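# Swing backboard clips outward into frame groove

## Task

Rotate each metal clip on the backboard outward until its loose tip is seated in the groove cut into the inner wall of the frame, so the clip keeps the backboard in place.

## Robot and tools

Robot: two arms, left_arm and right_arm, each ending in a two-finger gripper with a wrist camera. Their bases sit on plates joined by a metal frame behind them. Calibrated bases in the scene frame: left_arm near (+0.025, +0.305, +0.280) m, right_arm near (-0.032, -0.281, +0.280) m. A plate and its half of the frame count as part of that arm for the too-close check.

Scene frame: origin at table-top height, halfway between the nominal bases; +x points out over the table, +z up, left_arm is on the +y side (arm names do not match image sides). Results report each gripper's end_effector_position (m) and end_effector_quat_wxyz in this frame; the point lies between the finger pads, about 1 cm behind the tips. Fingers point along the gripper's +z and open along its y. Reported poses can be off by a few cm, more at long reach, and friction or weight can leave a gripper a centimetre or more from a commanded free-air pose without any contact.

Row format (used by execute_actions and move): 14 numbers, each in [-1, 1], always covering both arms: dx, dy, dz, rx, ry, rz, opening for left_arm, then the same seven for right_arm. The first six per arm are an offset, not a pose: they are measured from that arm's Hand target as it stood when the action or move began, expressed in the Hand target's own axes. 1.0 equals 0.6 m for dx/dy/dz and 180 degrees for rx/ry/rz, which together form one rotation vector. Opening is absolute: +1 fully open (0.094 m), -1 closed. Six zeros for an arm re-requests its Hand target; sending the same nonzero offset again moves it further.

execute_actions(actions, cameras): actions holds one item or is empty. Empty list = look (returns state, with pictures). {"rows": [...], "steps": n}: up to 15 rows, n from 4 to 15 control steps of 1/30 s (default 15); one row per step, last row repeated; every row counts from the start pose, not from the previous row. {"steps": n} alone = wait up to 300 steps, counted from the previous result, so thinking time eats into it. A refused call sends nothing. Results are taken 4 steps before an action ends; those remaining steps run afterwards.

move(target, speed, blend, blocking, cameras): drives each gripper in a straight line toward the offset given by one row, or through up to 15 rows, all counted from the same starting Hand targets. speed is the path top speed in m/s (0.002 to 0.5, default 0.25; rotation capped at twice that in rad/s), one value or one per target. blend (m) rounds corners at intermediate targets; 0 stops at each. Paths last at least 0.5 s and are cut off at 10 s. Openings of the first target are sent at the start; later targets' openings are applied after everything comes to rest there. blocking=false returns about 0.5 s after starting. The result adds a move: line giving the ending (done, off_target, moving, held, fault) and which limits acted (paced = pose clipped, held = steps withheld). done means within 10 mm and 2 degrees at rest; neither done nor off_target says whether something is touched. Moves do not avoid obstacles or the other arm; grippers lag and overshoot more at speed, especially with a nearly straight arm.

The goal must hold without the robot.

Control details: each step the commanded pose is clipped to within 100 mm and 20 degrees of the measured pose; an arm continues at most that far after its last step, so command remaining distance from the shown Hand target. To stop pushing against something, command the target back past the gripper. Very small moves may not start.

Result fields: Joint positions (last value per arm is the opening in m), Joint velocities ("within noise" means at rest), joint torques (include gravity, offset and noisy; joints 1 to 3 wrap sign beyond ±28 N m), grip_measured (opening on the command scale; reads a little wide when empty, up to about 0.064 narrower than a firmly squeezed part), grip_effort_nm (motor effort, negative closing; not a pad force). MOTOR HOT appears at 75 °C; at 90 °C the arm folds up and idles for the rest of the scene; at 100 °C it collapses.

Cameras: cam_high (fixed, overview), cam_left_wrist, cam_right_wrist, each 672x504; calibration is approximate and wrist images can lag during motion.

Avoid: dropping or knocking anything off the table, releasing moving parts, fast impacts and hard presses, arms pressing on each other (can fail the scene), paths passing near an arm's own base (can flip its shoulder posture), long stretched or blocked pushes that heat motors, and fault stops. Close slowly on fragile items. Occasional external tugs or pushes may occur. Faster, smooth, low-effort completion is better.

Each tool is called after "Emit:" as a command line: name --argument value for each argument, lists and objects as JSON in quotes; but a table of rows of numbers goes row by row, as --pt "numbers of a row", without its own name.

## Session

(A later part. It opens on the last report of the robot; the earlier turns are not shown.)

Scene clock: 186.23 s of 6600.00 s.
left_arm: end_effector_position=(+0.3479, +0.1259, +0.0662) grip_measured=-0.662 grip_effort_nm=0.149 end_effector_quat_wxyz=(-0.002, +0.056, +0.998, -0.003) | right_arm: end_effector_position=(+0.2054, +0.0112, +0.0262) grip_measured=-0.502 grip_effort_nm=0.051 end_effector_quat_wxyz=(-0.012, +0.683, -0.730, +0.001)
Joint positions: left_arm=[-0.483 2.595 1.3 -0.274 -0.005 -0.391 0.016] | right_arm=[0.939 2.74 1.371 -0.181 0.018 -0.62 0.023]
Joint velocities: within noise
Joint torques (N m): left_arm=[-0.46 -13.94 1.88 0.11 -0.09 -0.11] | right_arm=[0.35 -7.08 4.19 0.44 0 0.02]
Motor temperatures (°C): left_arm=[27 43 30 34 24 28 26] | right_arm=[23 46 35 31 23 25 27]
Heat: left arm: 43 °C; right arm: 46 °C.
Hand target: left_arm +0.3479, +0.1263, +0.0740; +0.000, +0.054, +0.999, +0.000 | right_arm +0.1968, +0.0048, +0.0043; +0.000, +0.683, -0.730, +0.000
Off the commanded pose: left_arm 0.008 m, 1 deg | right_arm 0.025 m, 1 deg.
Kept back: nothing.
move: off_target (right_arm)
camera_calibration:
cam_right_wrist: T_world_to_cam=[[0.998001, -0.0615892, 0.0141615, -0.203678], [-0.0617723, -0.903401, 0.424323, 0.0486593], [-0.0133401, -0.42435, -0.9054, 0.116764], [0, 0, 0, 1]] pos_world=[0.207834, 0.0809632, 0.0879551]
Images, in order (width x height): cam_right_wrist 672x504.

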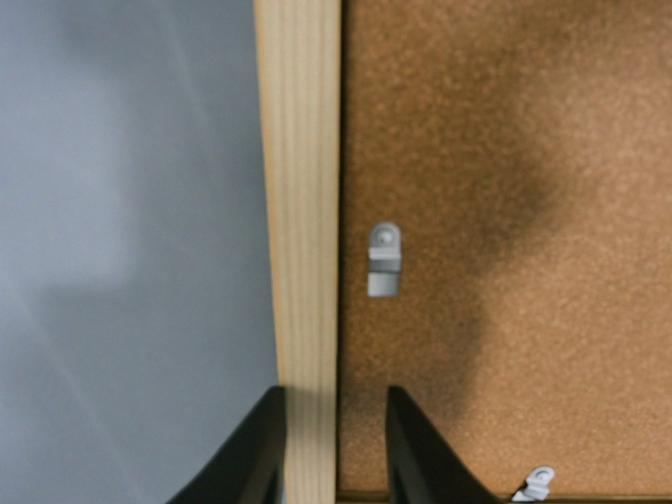

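Emit:
move --pt "0 0 0 0 0 0 -0.66 0 0 -0.055 0 0 0 -0.5" --pt "0 0 0 0 0 0 -0.66 0.0 0.0 -0.055 0 0 0 -0.5" --pt "0 0 0 0 0 0 -0.66 0.0 0.0 -0.03 0 0 0 -0.5" --speed 0.1 --cameras '["cam_right_wrist"]'

Scene clock: 187.23 s of 6600.00 s.
left_arm: end_effector_position=(+0.3479, +0.1259, +0.0662) grip_measured=-0.662 grip_effort_nm=0.144 end_effector_quat_wxyz=(-0.002, +0.056, +0.998, -0.003) | right_arm: end_effector_position=(+0.1988, +0.0030, +0.0277) grip_measured=-0.502 grip_effort_nm=0.046 end_effector_quat_wxyz=(-0.001, +0.683, -0.730, +0.002)
Joint positions: left_arm=[-0.483 2.595 1.3 -0.274 -0.005 -0.391 0.016] | right_arm=[0.939 2.727 1.343 -0.189 0.018 -0.619 0.023]
Joint velocities: within noise
Joint torques (N m): left_arm=[-0.44 -13.94 1.89 0.11 -0.09 -0.11] | right_arm=[0.54 -10.32 4.08 0.23 0.01 0.06]
Motor temperatures (°C): left_arm=[27 43 30 34 24 28 26] | right_arm=[23 46 35 31 23 25 27]
Heat: left arm: 43 °C; right arm: 46 °C.
Hand target: left_arm +0.3479, +0.1263, +0.0740; +0.000, +0.054, +0.999, +0.000 | right_arm +0.1968, +0.0048, +0.0223; +0.000, +0.683, -0.730, +0.000
Off the commanded pose: left_arm 0.008 m, 1 deg | right_arm 0.006 m, 0 deg.
Kept back: nothing.
move: done
camera_calibration:
cam_right_wrist: T_world_to_cam=[[0.998081, -0.0619102, 0.000791635, -0.197201], [-0.0559101, -0.895711, 0.441107, 0.0385976], [-0.0265999, -0.440305, -0.897454, 0.116974], [0, 0, 0, 1]] pos_world=[0.202092, 0.073868, 0.0881097]
Images, in order (width x height): cam_right_wrist 672x504.

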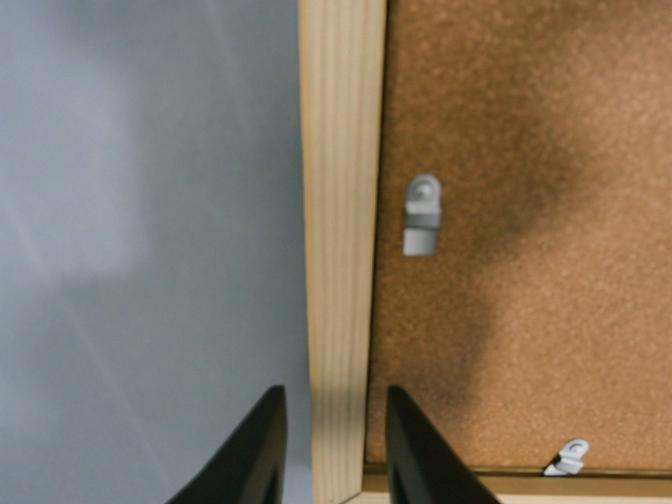

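Emit:
move --pt "0 0 0 0 0 0 -0.66 0.0 0.0 0.02 0 0 0 -0.5" --pt "0 0 0 0 0 0 -0.66 0.0 0.0 0.02 0 0 0 -0.9" --speed 0.08 --cameras '["cam_right_wrist"]'

Scene clock: 188.67 s of 6600.00 s.
left_arm: end_effector_position=(+0.3479, +0.1259, +0.0662) grip_measured=-0.662 grip_effort_nm=0.149 end_effector_quat_wxyz=(-0.002, +0.056, +0.998, -0.003) | right_arm: end_effector_position=(+0.2009, +0.0063, +0.0209) grip_measured=-0.799 grip_effort_nm=-1.057 end_effector_quat_wxyz=(-0.006, +0.683, -0.730, +0.001)
Joint positions: left_arm=[-0.483 2.595 1.3 -0.274 -0.005 -0.391 0.016] | right_arm=[0.939 2.752 1.362 -0.172 0.017 -0.619 0.009]
Joint velocities: within noise
Joint torques (N m): left_arm=[-0.46 -13.96 1.91 0.11 -0.09 -0.11] | right_arm=[0.4 -9.39 4.15 0.23 -0.01 0.02]
Motor temperatures (°C): left_arm=[27 43 30 34 24 28 26] | right_arm=[23 45 35 31 23 25 27]
Heat: left arm: 43 °C; right arm: 45 °C.
Hand target: left_arm +0.3479, +0.1263, +0.0740; +0.000, +0.054, +0.999, +0.000 | right_arm +0.1969, +0.0049, +0.0103; -0.001, +0.683, -0.730, +0.000
Off the commanded pose: left_arm 0.008 m, 1 deg | right_arm 0.011 m, 1 deg.
Kept back: nothing.
move: off_target (right_arm); target 2's new opening was sent with right_arm's hand 0.012 m and 1 deg from that target
camera_calibration:
cam_right_wrist: T_world_to_cam=[[0.998033, -0.0624523, 0.00547487, -0.199214], [-0.0586781, -0.899821, 0.432295, 0.0454519], [-0.0220714, -0.431765, -0.901716, 0.111485], [0, 0, 0, 1]] pos_world=[0.203949, 0.0765926, 0.0819698]
Images, in order (width x height): cam_right_wrist 672x504.

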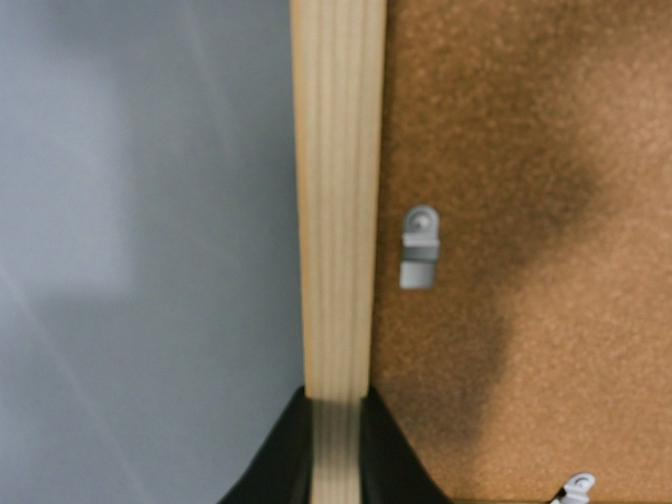

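Emit:
move --pt "-0.004 -0.0063 0.06 0 0 0 -0.58 0 0 0.0 0 0 0 -0.9" --speed 0.12 --cameras '["cam_left_wrist"]'

Emit:
zoom_image --camera "cam_left_wrist" --region '[240, 250, 440, 450]'

Scene clock: 190.13 s of 6600.00 s.
left_arm: end_effector_position=(+0.3448, +0.1260, +0.0409) grip_measured=-0.583 grip_effort_nm=0.154 end_effector_quat_wxyz=(-0.009, +0.055, +0.998, +0.000) | right_arm: end_effector_position=(+0.2009, +0.0063, +0.0209) grip_measured=-0.799 grip_effort_nm=-1.067 end_effector_quat_wxyz=(-0.006, +0.683, -0.730, +0.001)
Joint positions: left_arm=[-0.486 2.681 1.34 -0.241 -0.005 -0.396 0.02] | right_arm=[0.939 2.752 1.362 -0.172 0.017 -0.619 0.009]
Joint velocities: within noise
Joint torques (N m): left_arm=[-0.66 -10.4 3.85 0.3 -0.09 -0.11] | right_arm=[0.61 -9.21 4.42 0.22 0.01 0.04]
Motor temperatures (°C): left_arm=[27 43 30 34 24 28 26] | right_arm=[23 45 35 31 23 25 27]
Heat: left arm: 43 °C; right arm: 45 °C.
Hand target: left_arm +0.3497, +0.1223, +0.0378; +0.000, +0.054, +0.999, +0.000 | right_arm +0.1969, +0.0049, +0.0103; -0.001, +0.683, -0.730, +0.000
Off the commanded pose: left_arm 0.007 m, 1 deg | right_arm 0.011 m, 1 deg.
Kept back: nothing.
move: off_target (right_arm)
camera_calibration:
cam_left_wrist: T_world_to_cam=[[-0.106548, -0.99427, 0.0086813, 0.16257], [-0.898463, 0.100014, 0.427506, 0.322261], [-0.425924, 0.0377501, -0.903971, 0.262641], [0, 0, 0, 1]] pos_world=[0.418727, 0.119493, 0.0982404]
Images, in order (width x height): cam_left_wrist 672x504.

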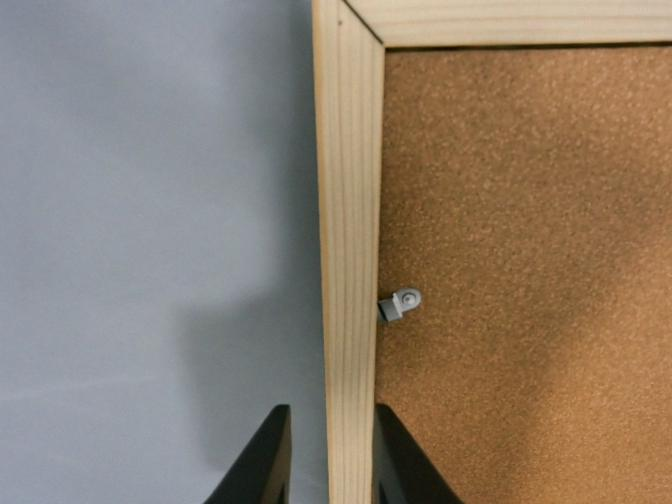

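Scaled by 2.520 from the camera's 672x504 image, which has a finer 960x720 frame.

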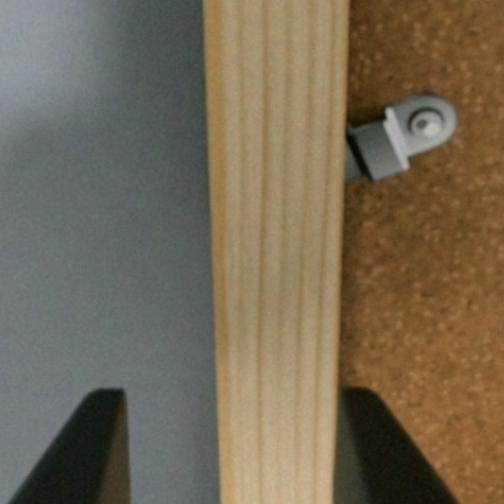

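Emit:
execute_actions --actions '[]'

Scene clock: 191.20 s of 6600.00 s.
left_arm: end_effector_position=(+0.3448, +0.1260, +0.0409) grip_measured=-0.583 grip_effort_nm=0.159 end_effector_quat_wxyz=(-0.009, +0.055, +0.998, +0.000) | right_arm: end_effector_position=(+0.2009, +0.0063, +0.0209) grip_measured=-0.799 grip_effort_nm=-1.067 end_effector_quat_wxyz=(-0.006, +0.683, -0.730, +0.001)
Joint positions: left_arm=[-0.486 2.681 1.34 -0.241 -0.005 -0.396 0.02] | right_arm=[0.939 2.752 1.362 -0.172 0.017 -0.619 0.009]
Joint velocities: within noise
Joint torques (N m): left_arm=[-0.68 -10.4 3.82 0.29 -0.1 -0.11] | right_arm=[0.31 -9.4 4.3 0.22 0.01 0.03]
Motor temperatures (°C): left_arm=[27 43 30 34 24 28 26] | right_arm=[23 45 35 31 23 25 27]
Heat: left arm: 43 °C; right arm: 45 °C.
Hand target: left_arm +0.3496, +0.1224, +0.0378; +0.000, +0.054, +0.999, +0.000 | right_arm +0.1969, +0.0049, +0.0103; -0.001, +0.683, -0.730, +0.000
Off the commanded pose: left_arm 0.007 m, 1 deg | right_arm 0.011 m, 1 deg.
Steps of this call (1-32: nothing new was sent). Readings (end_effector_position of left_arm | right_arm):
1: (+0.3448, +0.1260, +0.0409) | (+0.2009, +0.0063, +0.0209)
2: (+0.3448, +0.1260, +0.0409) | (+0.2009, +0.0063, +0.0209)
4: (+0.3448, +0.1260, +0.0409) | (+0.2009, +0.0063, +0.0209)
8: (+0.3448, +0.1260, +0.0409) | (+0.2009, +0.0063, +0.0209)
32: the state above
camera_calibration:
cam_left_wrist: T_world_to_cam=[[-0.106169, -0.99431, 0.00867479, 0.162445], [-0.898501, 0.0996686, 0.427506, 0.322318], [-0.425938, 0.0375936, -0.903971, 0.262666], [0, 0, 0, 1]] pos_world=[0.418729, 0.119521, 0.0982404]
cam_right_wrist: T_world_to_cam=[[0.998033, -0.0624523, 0.00547487, -0.199214], [-0.0586781, -0.899821, 0.432295, 0.0454519], [-0.0220714, -0.431765, -0.901716, 0.111485], [0, 0, 0, 1]] pos_world=[0.203949, 0.0765926, 0.0819698]

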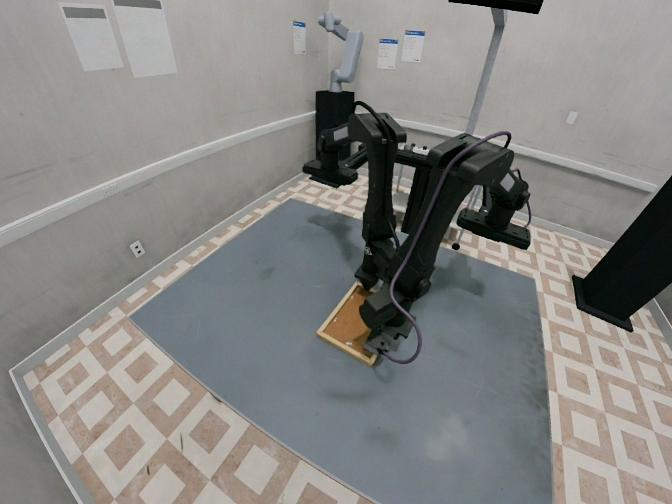

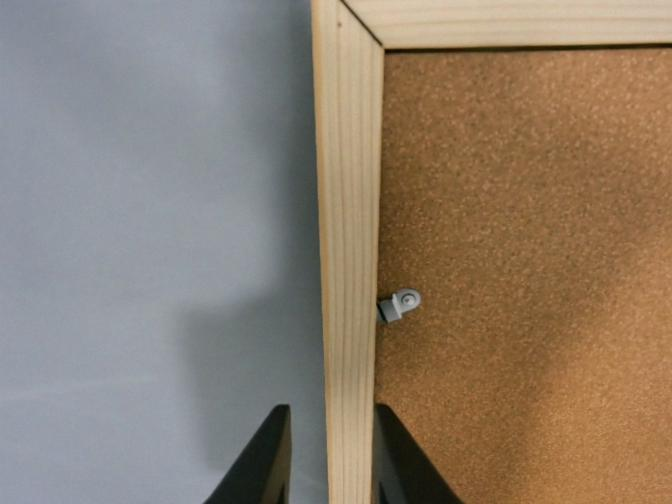

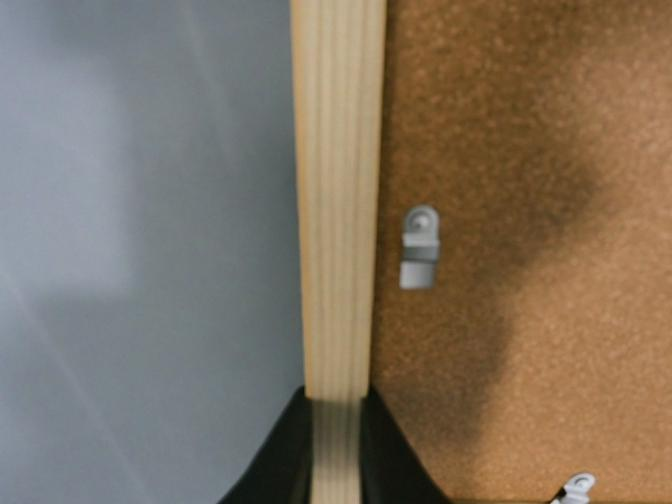

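Emit:
move --pt "0 -0.005 -0.02 0 0 0 -0.58 0 0 0 0 0 0 -0.9" --pt "0 -0.005 0.015 0 0 0 -0.58 0 0 0 0 0 0 -0.9" --speed 0.1 --cameras '["cam_left_wrist"]'

Scene clock: 192.47 s of 6600.00 s.
left_arm: end_effector_position=(+0.3453, +0.1219, +0.0332) grip_measured=-0.583 grip_effort_nm=0.159 end_effector_quat_wxyz=(-0.007, +0.056, +0.998, -0.001) | right_arm: end_effector_position=(+0.2009, +0.0063, +0.0209) grip_measured=-0.799 grip_effort_nm=-1.067 end_effector_quat_wxyz=(-0.006, +0.683, -0.730, +0.001)
Joint positions: left_arm=[-0.494 2.71 1.361 -0.23 -0.005 -0.403 0.02] | right_arm=[0.939 2.752 1.362 -0.172 0.017 -0.619 0.009]
Joint velocities: within noise
Joint torques (N m): left_arm=[-0.54 -10.14 3.84 0.3 -0.09 -0.11] | right_arm=[0.5 -9.36 4.31 0.23 0.03 0]
Motor temperatures (°C): left_arm=[27 42 30 34 24 28 26] | right_arm=[23 44 35 31 23 25 27]
Heat: left arm: 42 °C; right arm: 44 °C.
Hand target: left_arm +0.3494, +0.1193, +0.0290; +0.000, +0.054, +0.999, +0.000 | right_arm +0.1969, +0.0049, +0.0103; -0.001, +0.683, -0.730, +0.000
Off the commanded pose: left_arm 0.006 m, 1 deg | right_arm 0.011 m, 1 deg.
Kept back: nothing.
move: off_target (right_arm)
camera_calibration:
cam_left_wrist: T_world_to_cam=[[-0.108049, -0.994095, 0.00998759, 0.159034], [-0.899626, 0.102046, 0.42457, 0.326724], [-0.423082, 0.0368891, -0.90534, 0.255245], [0, 0, 0, 1]] pos_world=[0.419102, 0.115338, 0.0907783]
Images, in order (width x height): cam_left_wrist 672x504.

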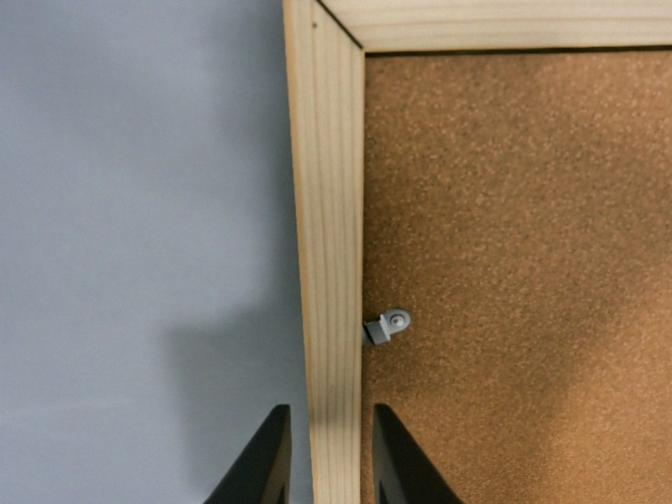

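Emit:
move --pt "0.004 0 0.0235 0 0 0 -0.58 0 0 0 0 0 0 -0.9" --pt "0.004 0 0.0235 0 0 0 -0.69 0 0 0 0 0 0 -0.9" --speed 0.08 --cameras '["cam_left_wrist"]'

Emit:
move --target '[-0.035,0,0,0,0,0,-0.69,0,0,0,0,0,0,-0.9]' --speed 0.06 --cameras '["cam_left_wrist"]'

Scene clock: 193.97 s of 6600.00 s.
left_arm: end_effector_position=(+0.3455, +0.1211, +0.0227) grip_measured=-0.687 grip_effort_nm=-0.115 end_effector_quat_wxyz=(-0.005, +0.055, +0.998, -0.002) | right_arm: end_effector_position=(+0.2009, +0.0063, +0.0209) grip_measured=-0.799 grip_effort_nm=-1.067 end_effector_quat_wxyz=(-0.006, +0.683, -0.730, +0.001)
Joint positions: left_arm=[-0.495 2.745 1.377 -0.206 -0.005 -0.405 0.015] | right_arm=[0.939 2.752 1.362 -0.172 0.017 -0.619 0.009]
Joint velocities: within noise
Joint torques (N m): left_arm=[-0.59 -9.37 3.71 0.36 -0.09 -0.11] | right_arm=[0.46 -9.31 4.36 0.2 0 0.04]
Motor temperatures (°C): left_arm=[27 42 30 34 24 28 26] | right_arm=[23 44 35 31 23 25 27]
Heat: left arm: 42 °C; right arm: 44 °C.
Hand target: left_arm +0.3471, +0.1195, +0.0149; +0.000, +0.054, +0.999, +0.000 | right_arm +0.1969, +0.0049, +0.0103; -0.001, +0.683, -0.730, +0.000
Off the commanded pose: left_arm 0.008 m, 1 deg | right_arm 0.011 m, 1 deg.
Kept back: nothing.
move: off_target (right_arm)
camera_calibration:
cam_left_wrist: T_world_to_cam=[[-0.107267, -0.994154, 0.0122887, 0.158021], [-0.901458, 0.102464, 0.420565, 0.332098], [-0.419365, 0.0340349, -0.907179, 0.24495], [0, 0, 0, 1]] pos_world=[0.419046, 0.114733, 0.0806035]
Images, in order (width x height): cam_left_wrist 672x504.

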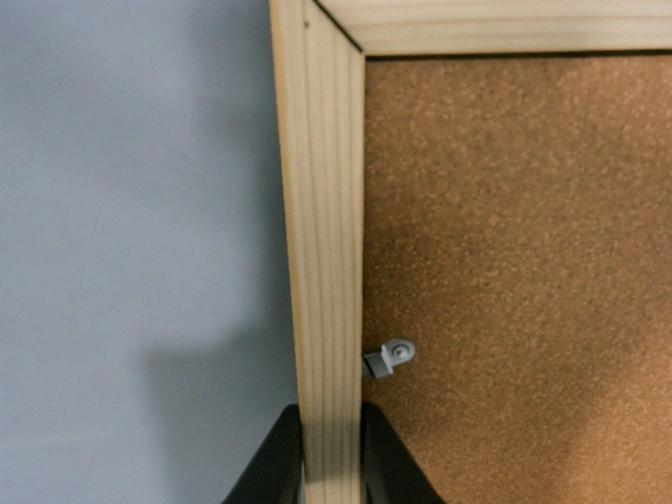

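Scene clock: 194.70 s of 6600.00 s.
left_arm: end_effector_position=(+0.3564, +0.1190, +0.0231) grip_measured=-0.687 grip_effort_nm=-0.110 end_effector_quat_wxyz=(-0.017, +0.054, +0.998, +0.003) | right_arm: end_effector_position=(+0.2015, +0.0071, +0.0209) grip_measured=-0.799 grip_effort_nm=-1.067 end_effector_quat_wxyz=(-0.008, +0.682, -0.731, +0.000)
Joint positions: left_arm=[-0.486 2.774 1.471 -0.298 -0.004 -0.397 0.015] | right_arm=[0.939 2.752 1.362 -0.168 0.017 -0.617 0.009]
Joint velocities: within noise
Joint torques (N m): left_arm=[0.31 -9.61 4.67 0.51 -0.11 0.02] | right_arm=[0.44 -9.4 4.3 0.16 0 0.06]
Motor temperatures (°C): left_arm=[27 42 30 34 24 28 26] | right_arm=[23 44 35 31 23 25 27]
Heat: left arm: 42 °C; right arm: 44 °C.
Hand target: left_arm +0.3679, +0.1174, +0.0148; +0.000, +0.054, +0.999, +0.000 | right_arm +0.1969, +0.0049, +0.0103; -0.001, +0.683, -0.730, +0.000
Off the commanded pose: left_arm 0.014 m, 2 deg | right_arm 0.012 m, 1 deg.
Kept back: nothing.
move: off_target (left_arm, right_arm)
camera_calibration:
cam_left_wrist: T_world_to_cam=[[-0.105148, -0.994453, 0.00262604, 0.156661], [-0.891002, 0.0953817, 0.443867, 0.338512], [-0.441655, 0.0443318, -0.896089, 0.256379], [0, 0, 0, 1]] pos_world=[0.431319, 0.112138, 0.0790726]
Images, in order (width x height): cam_left_wrist 672x504.

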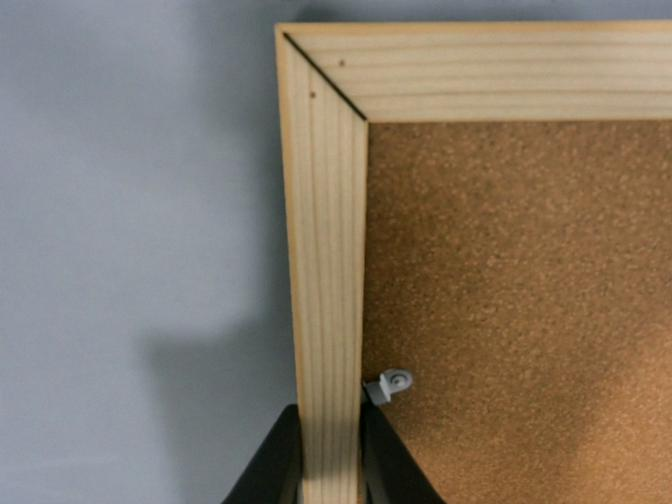

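Emit:
move --target '[-0.025,0,0,0,0,0,-0.69,0,0,0,0,0,0,-0.9]' --speed 0.06 --cameras '["cam_left_wrist"]'

Emit:
zoom_image --camera "cam_left_wrist" --region '[320, 330, 460, 435]'

Scene clock: 195.73 s of 6600.00 s.
left_arm: end_effector_position=(+0.3627, +0.1185, +0.0235) grip_measured=-0.687 grip_effort_nm=-0.110 end_effector_quat_wxyz=(-0.031, +0.057, +0.998, +0.006) | right_arm: end_effector_position=(+0.2039, +0.0091, +0.0212) grip_measured=-0.799 grip_effort_nm=-1.067 end_effector_quat_wxyz=(-0.013, +0.679, -0.734, +0.001)
Joint positions: left_arm=[-0.476 2.798 1.543 -0.374 0.002 -0.383 0.015] | right_arm=[0.939 2.752 1.365 -0.16 0.019 -0.609 0.009]
Joint velocities: within noise
Joint torques (N m): left_arm=[0.68 -9.96 5.22 0.64 -0.18 0] | right_arm=[0.46 -9.39 4.18 0.15 -0.04 -0.03]
Motor temperatures (°C): left_arm=[27 42 30 34 24 28 26] | right_arm=[23 43 35 31 23 25 27]
Heat: left arm: 42 °C; right arm: 43 °C.
Hand target: left_arm +0.3828, +0.1158, +0.0148; +0.000, +0.054, +0.999, +0.000 | right_arm +0.1968, +0.0049, +0.0103; -0.001, +0.683, -0.730, +0.000
Off the commanded pose: left_arm 0.022 m, 4 deg | right_arm 0.014 m, 2 deg.
Kept back: nothing.
move: off_target (left_arm, right_arm)
camera_calibration:
cam_left_wrist: T_world_to_cam=[[-0.110499, -0.993875, -0.00160608, 0.158768], [-0.878028, 0.0968621, 0.468705, 0.338556], [-0.465678, 0.0532018, -0.883354, 0.266977], [0, 0, 0, 1]] pos_world=[0.43913, 0.110798, 0.0774072]
Images, in order (width x height): cam_left_wrist 672x504.

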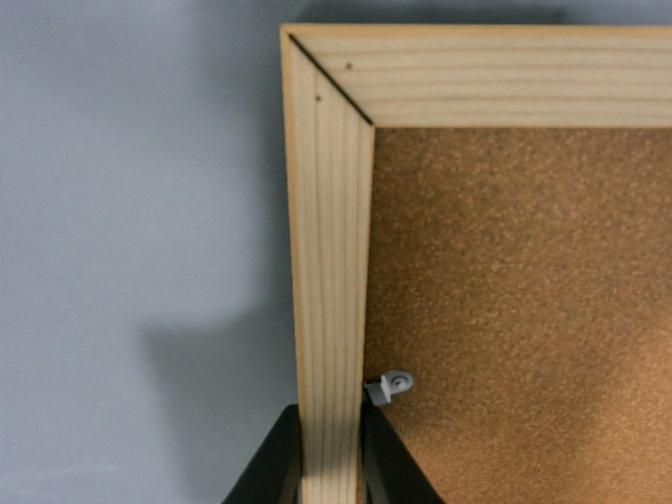

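Scaled by 3.600 from the camera's 672x504 image, which has a finer 960x720 frame.

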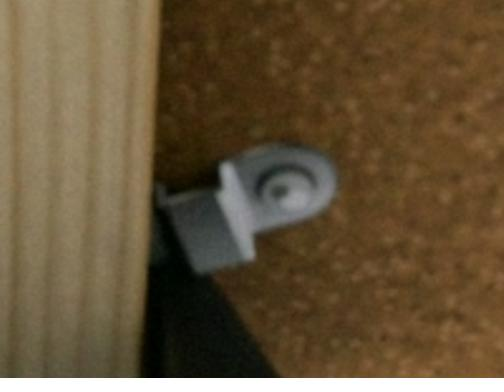

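Emit:
move --pt "0.06 0 0 0 0 0 -0.69 0 0 0 0 0 0 -0.9" --pt "0.06 0 -0.09 0 0 0 -0.69 0 0 0 0 0 0 -0.9" --speed 0.12 --cameras '["cam_left_wrist","cam_right_wrist"]'

Emit:
zoom_image --camera "cam_left_wrist" --region '[300, 180, 460, 300]'

Scene clock: 197.57 s of 6600.00 s.
left_arm: end_effector_position=(+0.3509, +0.1179, +0.0643) grip_measured=-0.687 grip_effort_nm=-0.105 end_effector_quat_wxyz=(+0.004, +0.056, +0.998, -0.005) | right_arm: end_effector_position=(+0.2038, +0.0090, +0.0210) grip_measured=-0.799 grip_effort_nm=-1.067 end_effector_quat_wxyz=(-0.013, +0.679, -0.734, +0.001)
Joint positions: left_arm=[-0.499 2.608 1.321 -0.269 -0.008 -0.407 0.015] | right_arm=[0.939 2.753 1.365 -0.16 0.019 -0.609 0.009]
Joint velocities: within noise
Joint torques (N m): left_arm=[-0.51 -13.19 1.92 0.1 -0.06 -0.11] | right_arm=[0.42 -9.44 4.11 0.14 -0.03 -0.06]
Motor temperatures (°C): left_arm=[27 42 30 34 24 28 26] | right_arm=[23 43 35 31 23 25 27]
Heat: left arm: 42 °C; right arm: 43 °C.
Hand target: left_arm +0.3470, +0.1196, +0.0688; +0.000, +0.054, +0.999, +0.000 | right_arm +0.1969, +0.0049, +0.0103; -0.001, +0.683, -0.730, +0.000
Off the commanded pose: left_arm 0.006 m, 1 deg | right_arm 0.013 m, 2 deg.
Kept back: nothing.
move: off_target (right_arm)
camera_calibration:
cam_left_wrist: T_world_to_cam=[[-0.108406, -0.99397, 0.0164913, 0.155096], [-0.908288, 0.105777, 0.404753, 0.322816], [-0.404057, 0.0288989, -0.914277, 0.280747], [0, 0, 0, 1]] pos_world=[0.42346, 0.111901, 0.123463]
cam_right_wrist: T_world_to_cam=[[0.997236, -0.0726751, 0.0154794, -0.201828], [-0.072383, -0.903045, 0.423403, 0.0509918], [-0.0167922, -0.423353, -0.905809, 0.111803], [0, 0, 0, 1]] pos_world=[0.206838, 0.078712, 0.0828061]
Images, in order (width x height): cam_left_wrist 672x504, cam_right_wrist 672x504.

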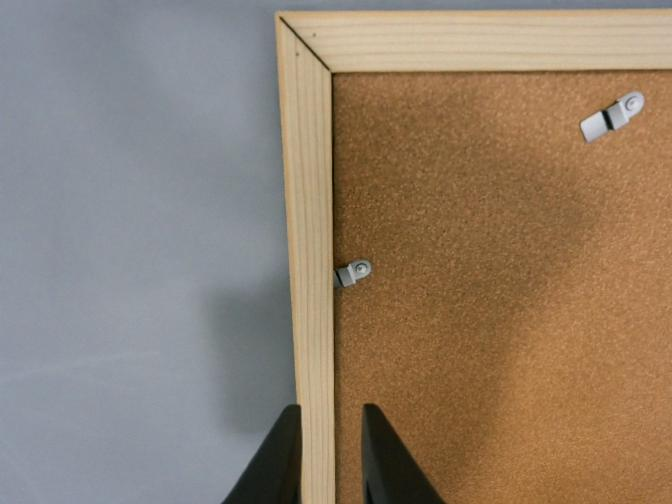

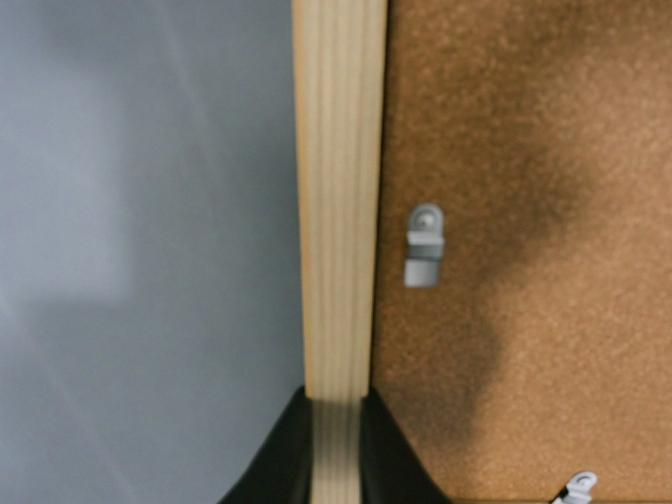

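Scaled by 3.150 from the camera's 672x504 image, which has a finer 960x720 frame.

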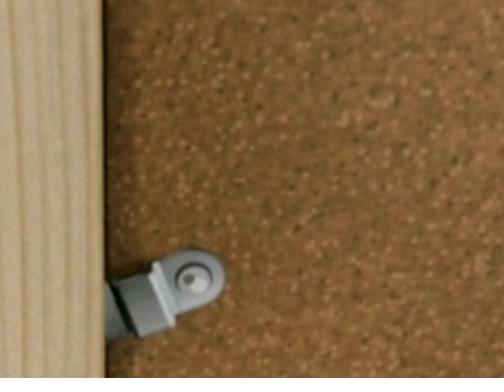

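Emit:
move --target '[0.0113,-0.236,-0.01,0,0,0,-1,0,0,0,0,0,0,-0.9]' --speed 0.2 --cameras '["cam_left_wrist"]'

Scene clock: 199.40 s of 6600.00 s.
left_arm: end_effector_position=(+0.3233, -0.0217, +0.0788) grip_measured=-0.986 grip_effort_nm=-0.706 end_effector_quat_wxyz=(+0.003, +0.060, +0.998, -0.005) | right_arm: end_effector_position=(+0.2038, +0.0090, +0.0210) grip_measured=-0.799 grip_effort_nm=-1.067 end_effector_quat_wxyz=(-0.013, +0.679, -0.734, +0.001)
Joint positions: left_arm=[-0.81 2.725 1.699 -0.535 -0.011 -0.71 0.001] | right_arm=[0.939 2.753 1.365 -0.16 0.019 -0.609 0.009]
Joint velocities: within noise
Joint torques (N m): left_arm=[0.05 -11.62 5.81 0.11 -0.04 -0.11] | right_arm=[0.44 -9.4 4.14 0.12 -0.03 -0.05]
Motor temperatures (°C): left_arm=[27 42 30 34 24 28 26] | right_arm=[23 43 35 31 23 25 27]
Heat: left arm: 42 °C; right arm: 43 °C.
Hand target: left_arm +0.3249, -0.0205, +0.0748; +0.000, +0.054, +0.999, +0.000 | right_arm +0.1969, +0.0049, +0.0103; -0.001, +0.683, -0.730, +0.000
Off the commanded pose: left_arm 0.004 m, 1 deg | right_arm 0.013 m, 2 deg.
Kept back: nothing.
move: off_target (right_arm)
camera_calibration:
cam_left_wrist: T_world_to_cam=[[-0.116356, -0.993058, 0.017225, 0.0156104], [-0.906969, 0.113306, 0.405672, 0.306282], [-0.404808, 0.0315801, -0.913856, 0.287188], [0, 0, 0, 1]] pos_world=[0.39586, -0.0282709, 0.13793]
Images, in order (width x height): cam_left_wrist 672x504.

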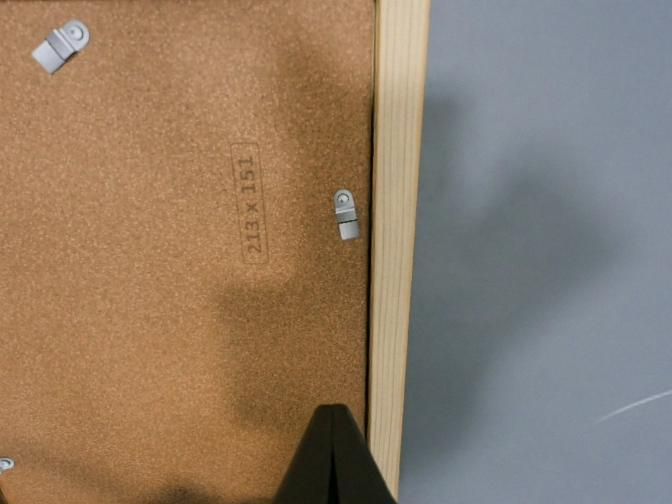

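Emit:
move --pt "-0.0351 0.0105 0.0663 0 0 0 -1 0 0 0 0 0 0 -0.9" --speed 0.15 --cameras '["cam_left_wrist"]'

Scene clock: 200.77 s of 6600.00 s.
left_arm: end_effector_position=(+0.3452, -0.0154, +0.0378) grip_measured=-0.986 grip_effort_nm=-0.706 end_effector_quat_wxyz=(+0.000, +0.050, +0.999, -0.002) | right_arm: end_effector_position=(+0.2038, +0.0090, +0.0210) grip_measured=-0.799 grip_effort_nm=-1.067 end_effector_quat_wxyz=(-0.013, +0.679, -0.734, +0.001)
Joint positions: left_arm=[-0.763 2.884 1.853 -0.537 -0.01 -0.684 0.001] | right_arm=[0.939 2.753 1.365 -0.16 0.019 -0.609 0.009]
Joint velocities: within noise
Joint torques (N m): left_arm=[-0.24 -12.45 5.59 0.13 -0.04 0.02] | right_arm=[0.54 -9.51 4.14 0.11 -0.03 -0.1]
Motor temperatures (°C): left_arm=[27 42 30 34 24 28 26] | right_arm=[23 42 35 31 23 25 27]
Heat: left arm: 42 °C; right arm: 42 °C.
Hand target: left_arm +0.3466, -0.0165, +0.0351; +0.000, +0.054, +0.999, +0.000 | right_arm +0.1969, +0.0049, +0.0103; -0.001, +0.683, -0.730, +0.000
Off the commanded pose: left_arm 0.003 m, 1 deg | right_arm 0.013 m, 2 deg.
Kept back: nothing.
move: off_target (right_arm)
camera_calibration:
cam_left_wrist: T_world_to_cam=[[-0.0966647, -0.995249, 0.0116306, 0.018512], [-0.906407, 0.0928513, 0.412075, 0.34137], [-0.411197, 0.0292911, -0.911076, 0.260416], [0, 0, 0, 1]] pos_world=[0.418292, -0.0209005, 0.0963729]
Images, in order (width x height): cam_left_wrist 672x504.

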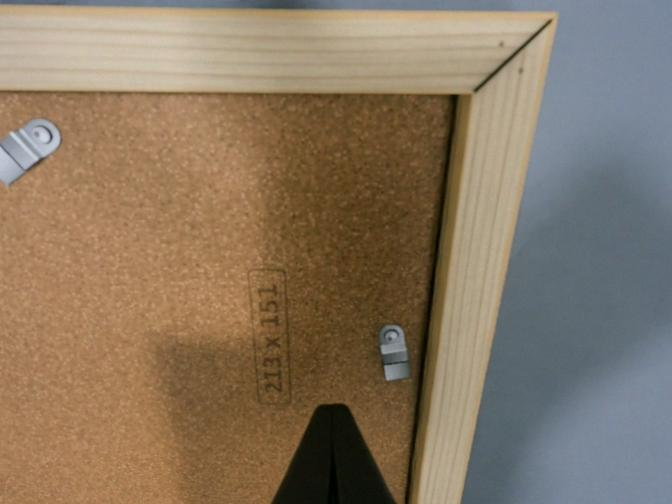

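Emit:
move --pt "0 0 0.026 0 0 0 -1 0 0 0 0 0 0 -0.9" --speed 0.1 --cameras '["cam_left_wrist"]'

Scene clock: 201.77 s of 6600.00 s.
left_arm: end_effector_position=(+0.3448, -0.0152, +0.0258) grip_measured=-0.986 grip_effort_nm=-0.706 end_effector_quat_wxyz=(-0.003, +0.051, +0.999, +0.000) | right_arm: end_effector_position=(+0.2038, +0.0090, +0.0210) grip_measured=-0.799 grip_effort_nm=-1.067 end_effector_quat_wxyz=(-0.013, +0.679, -0.734, +0.001)
Joint positions: left_arm=[-0.763 2.926 1.887 -0.536 -0.01 -0.682 0.001] | right_arm=[0.939 2.753 1.365 -0.16 0.019 -0.609 0.009]
Joint velocities: within noise
Joint torques (N m): left_arm=[-0.24 -11.85 5.5 0.25 -0.03 0.02] | right_arm=[0.46 -9.39 4.16 0.12 -0.05 -0.07]
Motor temperatures (°C): left_arm=[27 42 30 34 24 28 26] | right_arm=[23 42 34 31 23 25 27]
Heat: left arm: 42 °C; right arm: 42 °C.
Hand target: left_arm +0.3465, -0.0165, +0.0194; +0.000, +0.054, +0.999, +0.000 | right_arm +0.1969, +0.0049, +0.0103; -0.001, +0.683, -0.730, +0.000
Off the commanded pose: left_arm 0.007 m, 1 deg | right_arm 0.013 m, 2 deg.
Kept back: nothing.
move: off_target (right_arm)
camera_calibration:
cam_left_wrist: T_world_to_cam=[[-0.0978484, -0.995173, 0.00752613, 0.0192975], [-0.90439, 0.0920733, 0.416655, 0.345113], [-0.415337, 0.0339625, -0.909033, 0.250744], [0, 0, 0, 1]] pos_world=[0.418148, -0.0210872, 0.0839961]
Images, in order (width x height): cam_left_wrist 672x504.

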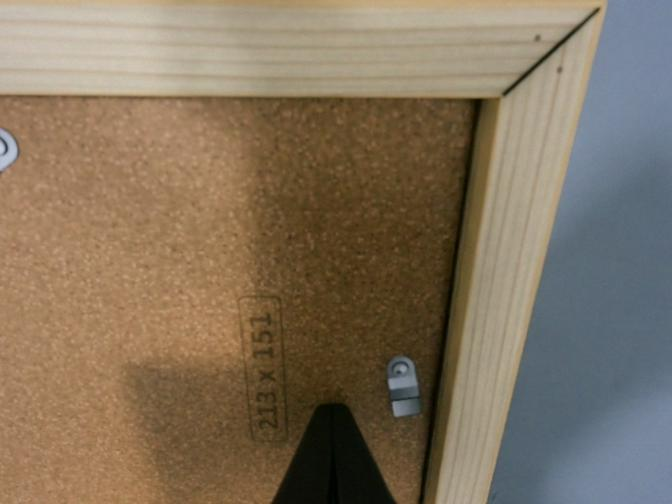

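Emit:
move --pt "0 -0.012 0.007 0 0 0 -1 0 0 0 0 0 0 -0.9" --pt "0 -0.035 0.002 0 0 0 -1 0 0 0 0 0 0 -0.9" --speed 0.08 --cameras '["cam_left_wrist"]'

Scene clock: 202.70 s of 6600.00 s.
left_arm: end_effector_position=(+0.3499, -0.0292, +0.0254) grip_measured=-0.986 grip_effort_nm=-0.706 end_effector_quat_wxyz=(+0.004, +0.051, +0.999, +0.006) | right_arm: end_effector_position=(+0.2030, +0.0082, +0.0210) grip_measured=-0.799 grip_effort_nm=-1.067 end_effector_quat_wxyz=(-0.011, +0.680, -0.734, +0.001)
Joint positions: left_arm=[-0.784 2.971 1.993 -0.596 -0.029 -0.701 0.001] | right_arm=[0.939 2.753 1.365 -0.165 0.019 -0.609 0.009]
Joint velocities: within noise
Joint torques (N m): left_arm=[-1.46 -11.9 6.05 0.24 0.16 -0.11] | right_arm=[0.51 -9.39 4.03 0.16 -0.01 -0.08]
Motor temperatures (°C): left_arm=[27 42 30 34 24 28 26] | right_arm=[23 42 34 31 23 25 27]
Heat: left arm: 42 °C; right arm: 42 °C.
Hand target: left_arm +0.3443, -0.0374, +0.0183; +0.000, +0.054, +0.999, +0.000 | right_arm +0.1969, +0.0049, +0.0103; -0.001, +0.683, -0.730, +0.000
Off the commanded pose: left_arm 0.012 m, 1 deg | right_arm 0.013 m, 1 deg.
Kept back: nothing.
move: off_target (left_arm, right_arm)
camera_calibration:
cam_left_wrist: T_world_to_cam=[[-0.0997903, -0.994994, -0.00536149, 0.00688716], [-0.910145, 0.0891004, 0.404595, 0.353356], [-0.402092, 0.0452544, -0.91448, 0.248819], [0, 0, 0, 1]] pos_world=[0.422341, -0.0358916, 0.0846105]
Images, in order (width x height): cam_left_wrist 672x504.

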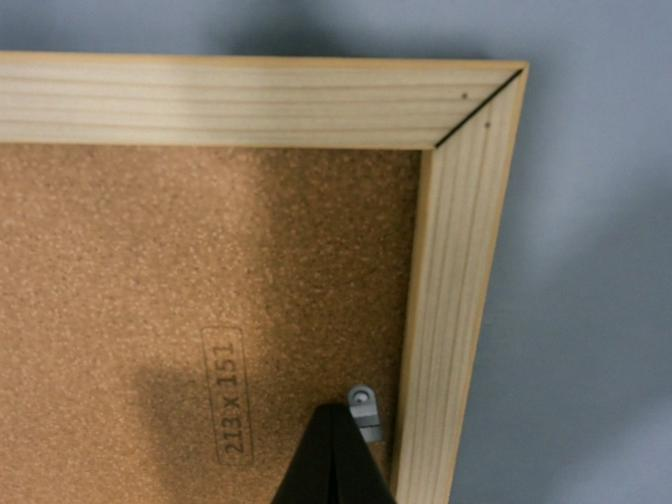

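Emit:
move --pt "0.0 0.035 -0.02 0 0 0 -1 0 0 0 0 0 0 -0.9" --pt "0.012 0.033 0.004 0 0 0 -1 0 0 0 0 0 0 -0.9" --pt "0.012 0.02 0.004 0 0 0 -1 0 0 0 0 0 0 -0.9" --speed 0.08 --cameras '["cam_left_wrist"]'

Scene clock: 203.83 s of 6600.00 s.
left_arm: end_effector_position=(+0.3418, -0.0194, +0.0241) grip_measured=-0.986 grip_effort_nm=-0.701 end_effector_quat_wxyz=(-0.001, +0.053, +0.999, +0.005) | right_arm: end_effector_position=(+0.2030, +0.0082, +0.0210) grip_measured=-0.799 grip_effort_nm=-1.062 end_effector_quat_wxyz=(-0.011, +0.680, -0.734, +0.001)
Joint positions: left_arm=[-0.778 2.937 1.906 -0.548 -0.019 -0.693 0.001] | right_arm=[0.939 2.753 1.365 -0.165 0.019 -0.609 0.009]
Joint velocities: within noise
Joint torques (N m): left_arm=[-1.1 -11.85 4.81 0.37 0.05 -0.1] | right_arm=[0.25 -9.65 4.15 0.16 -0.01 -0.07]
Motor temperatures (°C): left_arm=[27 42 30 34 24 28 26] | right_arm=[23 42 34 31 23 25 27]
Heat: left arm: 42 °C; right arm: 42 °C.
Hand target: left_arm +0.3385, -0.0246, +0.0159; +0.000, +0.054, +0.999, +0.000 | right_arm +0.1969, +0.0049, +0.0103; -0.001, +0.683, -0.730, +0.000
Off the commanded pose: left_arm 0.010 m, 1 deg | right_arm 0.013 m, 1 deg.
Kept back: nothing.
move: off_target (right_arm)
camera_calibration:
cam_left_wrist: T_world_to_cam=[[-0.102143, -0.994768, -0.00177842, 0.016533], [-0.905215, 0.0922057, 0.41483, 0.343804], [-0.412496, 0.0439817, -0.909897, 0.24736], [0, 0, 0, 1]] pos_world=[0.41494, -0.0261335, 0.0824811]
Images, in order (width x height): cam_left_wrist 672x504.

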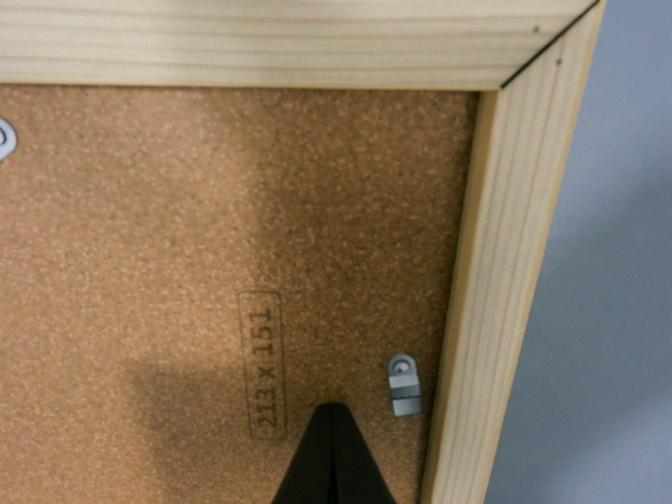

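Emit:
move --pt "0.0 -0.012 0.006 0 0 0 -1 0 0 0 0 0 0 -0.9" --pt "0.003 -0.03 0.006 0 0 0 -1 0 0 0 0 0 0 -0.9" --speed 0.06 --cameras '["cam_left_wrist"]'

Scene clock: 204.93 s of 6600.00 s.
left_arm: end_effector_position=(+0.3419, -0.0368, +0.0251) grip_measured=-0.986 grip_effort_nm=-0.701 end_effector_quat_wxyz=(+0.007, +0.052, +0.999, +0.006) | right_arm: end_effector_position=(+0.2030, +0.0082, +0.0210) grip_measured=-0.799 grip_effort_nm=-1.067 end_effector_quat_wxyz=(-0.011, +0.680, -0.734, +0.001)
Joint positions: left_arm=[-0.809 2.97 1.989 -0.59 -0.032 -0.725 0.001] | right_arm=[0.939 2.753 1.365 -0.165 0.019 -0.609 0.009]
Joint velocities: within noise
Joint torques (N m): left_arm=[-1.17 -10.99 5.67 0.34 0.18 -0.11] | right_arm=[0.46 -9.37 4.22 0.15 -0.02 -0.06]
Motor temperatures (°C): left_arm=[27 42 30 34 24 28 26] | right_arm=[23 42 34 31 23 25 27]
Heat: left arm: 42 °C; right arm: 42 °C.
Hand target: left_arm +0.3347, -0.0423, +0.0123; +0.000, +0.054, +0.999, +0.000 | right_arm +0.1969, +0.0049, +0.0103; -0.001, +0.683, -0.730, +0.000
Off the commanded pose: left_arm 0.016 m, 1 deg | right_arm 0.013 m, 1 deg.
Kept back: nothing.
move: off_target (left_arm, right_arm)
camera_calibration:
cam_left_wrist: T_world_to_cam=[[-0.100876, -0.994883, -0.00570938, -0.00106795], [-0.911782, 0.0901511, 0.400658, 0.34759], [-0.398093, 0.0456226, -0.91621, 0.244319], [0, 0, 0, 1]] pos_world=[0.41408, -0.0435445, 0.0845769]
Images, in order (width x height): cam_left_wrist 672x504.

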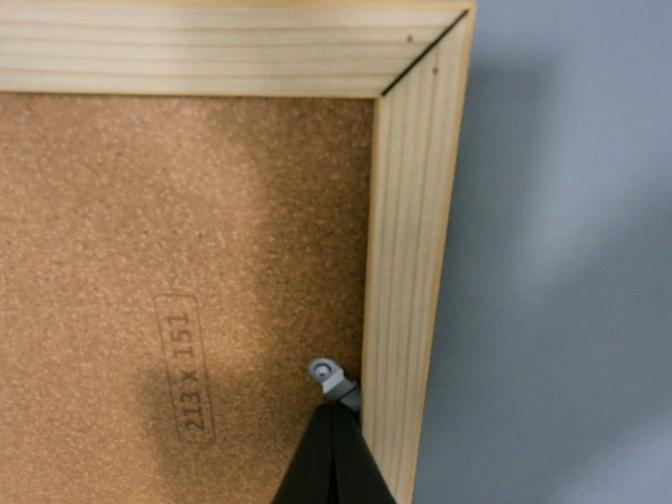

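Emit:
move --pt "-0.035 0 0 0 0 0 -1 0 0 0 0 0 0 -0.9" --speed 0.06 --cameras '["cam_left_wrist"]'

Scene clock: 205.90 s of 6600.00 s.
left_arm: end_effector_position=(+0.3441, -0.0378, +0.0255) grip_measured=-0.986 grip_effort_nm=-0.706 end_effector_quat_wxyz=(-0.018, +0.054, +0.998, +0.017) | right_arm: end_effector_position=(+0.2030, +0.0082, +0.0210) grip_measured=-0.799 grip_effort_nm=-1.067 end_effector_quat_wxyz=(-0.011, +0.680, -0.734, +0.001)
Joint positions: left_arm=[-0.8 3.026 2.123 -0.718 -0.013 -0.711 0.001] | right_arm=[0.939 2.753 1.365 -0.165 0.019 -0.609 0.009]
Joint velocities: within noise
Joint torques (N m): left_arm=[0.38 -11.14 6.32 0.68 -0.03 0.02] | right_arm=[0.47 -9.37 4.08 0.17 -0.04 -0.11]
Motor temperatures (°C): left_arm=[27 42 30 34 24 28 26] | right_arm=[23 42 34 31 23 25 27]
Heat: left arm: 42 °C; right arm: 42 °C.
Hand target: left_arm +0.3557, -0.0447, +0.0123; +0.000, +0.054, +0.999, +0.000 | right_arm +0.1969, +0.0049, +0.0103; -0.001, +0.683, -0.730, +0.000
Off the commanded pose: left_arm 0.019 m, 3 deg | right_arm 0.013 m, 1 deg.
Kept back: nothing.
move: off_target (left_arm, right_arm)
camera_calibration:
cam_left_wrist: T_world_to_cam=[[-0.106007, -0.994063, -0.0245112, 0.000386866], [-0.890804, 0.0839846, 0.446559, 0.340855], [-0.44185, 0.0691732, -0.894418, 0.261057], [0, 0, 0, 1]] pos_world=[0.419024, -0.0463001, 0.0812918]
Images, in order (width x height): cam_left_wrist 672x504.

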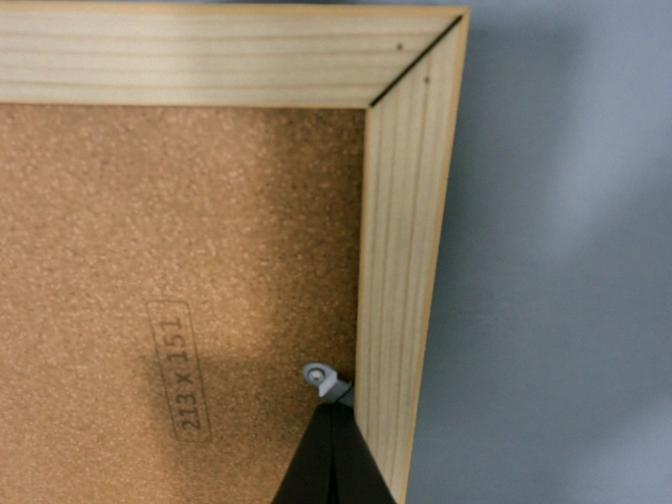

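Emit:
move --pt "0.05 0.01 0 0 0 0 -1 0 0 0 0 0 0 -0.9" --pt "0.06 0.0 -0.07 0 0 0 -0.58 0 0 0 0 0 0 -0.9" --speed 0.12 --cameras '["cam_left_wrist"]'

Scene clock: 207.77 s of 6600.00 s.
left_arm: end_effector_position=(+0.3198, -0.0376, +0.0441) grip_measured=-0.583 grip_effort_nm=0.154 end_effector_quat_wxyz=(-0.002, +0.056, +0.998, +0.003) | right_arm: end_effector_position=(+0.2030, +0.0082, +0.0210) grip_measured=-0.799 grip_effort_nm=-1.067 end_effector_quat_wxyz=(-0.011, +0.680, -0.734, +0.001)
Joint positions: left_arm=[-0.84 2.87 1.851 -0.56 -0.016 -0.749 0.02] | right_arm=[0.939 2.753 1.365 -0.165 0.019 -0.609 0.009]
Joint velocities: within noise
Joint torques (N m): left_arm=[-0.53 -16.42 3.12 0.11 0.01 -0.11] | right_arm=[0.35 -9.47 4.03 0.14 -0.04 -0.07]
Motor temperatures (°C): left_arm=[27 43 30 33 24 28 26] | right_arm=[23 41 34 31 23 25 27]
Heat: left arm: 43 °C; right arm: 41 °C.
Hand target: left_arm +0.3197, -0.0407, +0.0542; +0.000, +0.054, +0.999, +0.000 | right_arm +0.1969, +0.0049, +0.0103; -0.001, +0.683, -0.730, +0.000
Off the commanded pose: left_arm 0.011 m, 0 deg | right_arm 0.013 m, 1 deg.
Kept back: nothing.
move: off_target (left_arm, right_arm); target 2's new opening was sent with left_arm's hand 0.011 m and 0 deg from that target
camera_calibration:
cam_left_wrist: T_world_to_cam=[[-0.108555, -0.99409, 0.00135697, -0.00188115], [-0.904315, 0.0993184, 0.41515, 0.317175], [-0.412831, 0.0438395, -0.909752, 0.257368], [0, 0, 0, 1]] pos_world=[0.392871, -0.0446542, 0.102469]
Images, in order (width x height): cam_left_wrist 672x504.

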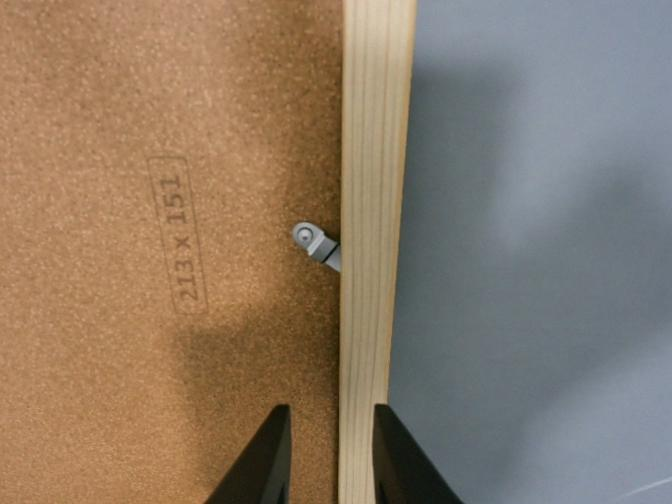

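Emit:
move --pt "-0.0288 -0.0123 0.0 0 0 0 -0.58 0 0 0 0 0 0 -0.9" --pt "-0.0288 -0.0123 0.042 0 0 0 -0.58 0 0 0 0 0 0 -0.9" --speed 0.12 --cameras '["cam_left_wrist"]'

Scene clock: 209.07 s of 6600.00 s.
left_arm: end_effector_position=(+0.3315, -0.0478, +0.0289) grip_measured=-0.583 grip_effort_nm=0.154 end_effector_quat_wxyz=(-0.002, +0.053, +0.999, +0.003) | right_arm: end_effector_position=(+0.2030, +0.0082, +0.0210) grip_measured=-0.799 grip_effort_nm=-1.062 end_effector_quat_wxyz=(-0.011, +0.680, -0.734, +0.001)
Joint positions: left_arm=[-0.835 2.969 2.007 -0.616 -0.016 -0.748 0.02] | right_arm=[0.939 2.753 1.365 -0.165 0.019 -0.609 0.009]
Joint velocities: within noise
Joint torques (N m): left_arm=[0.17 -13.38 5.96 0.13 0.02 0.02] | right_arm=[0.38 -9.37 4.03 0.16 -0.01 -0.05]
Motor temperatures (°C): left_arm=[27 43 30 33 24 28 26] | right_arm=[23 41 34 31 23 25 27]
Heat: left arm: 43 °C; right arm: 41 °C.
Hand target: left_arm +0.3361, -0.0499, +0.0290; +0.000, +0.054, +0.999, +0.000 | right_arm +0.1969, +0.0049, +0.0103; -0.001, +0.683, -0.730, +0.000
Off the commanded pose: left_arm 0.005 m, 0 deg | right_arm 0.013 m, 1 deg.
Kept back: nothing.
move: off_target (right_arm)
camera_calibration:
cam_left_wrist: T_world_to_cam=[[-0.103624, -0.994616, 0.0013136, -0.0123669], [-0.904774, 0.0948125, 0.415205, 0.335082], [-0.413094, 0.0418368, -0.909727, 0.248841], [0, 0, 0, 1]] pos_world=[0.404687, -0.054481, 0.0872659]
Images, in order (width x height): cam_left_wrist 672x504.

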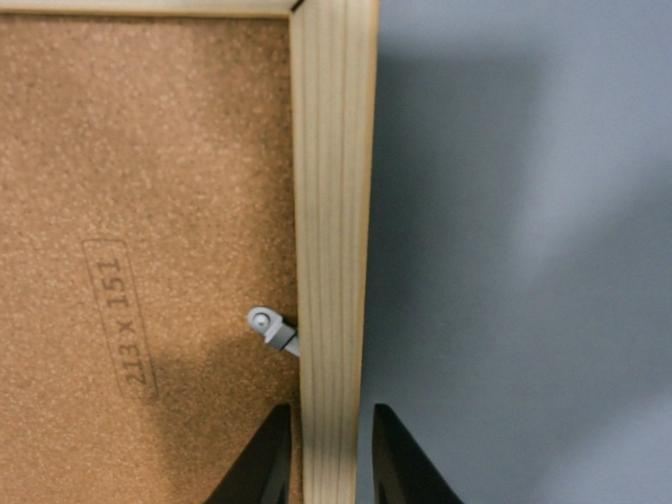

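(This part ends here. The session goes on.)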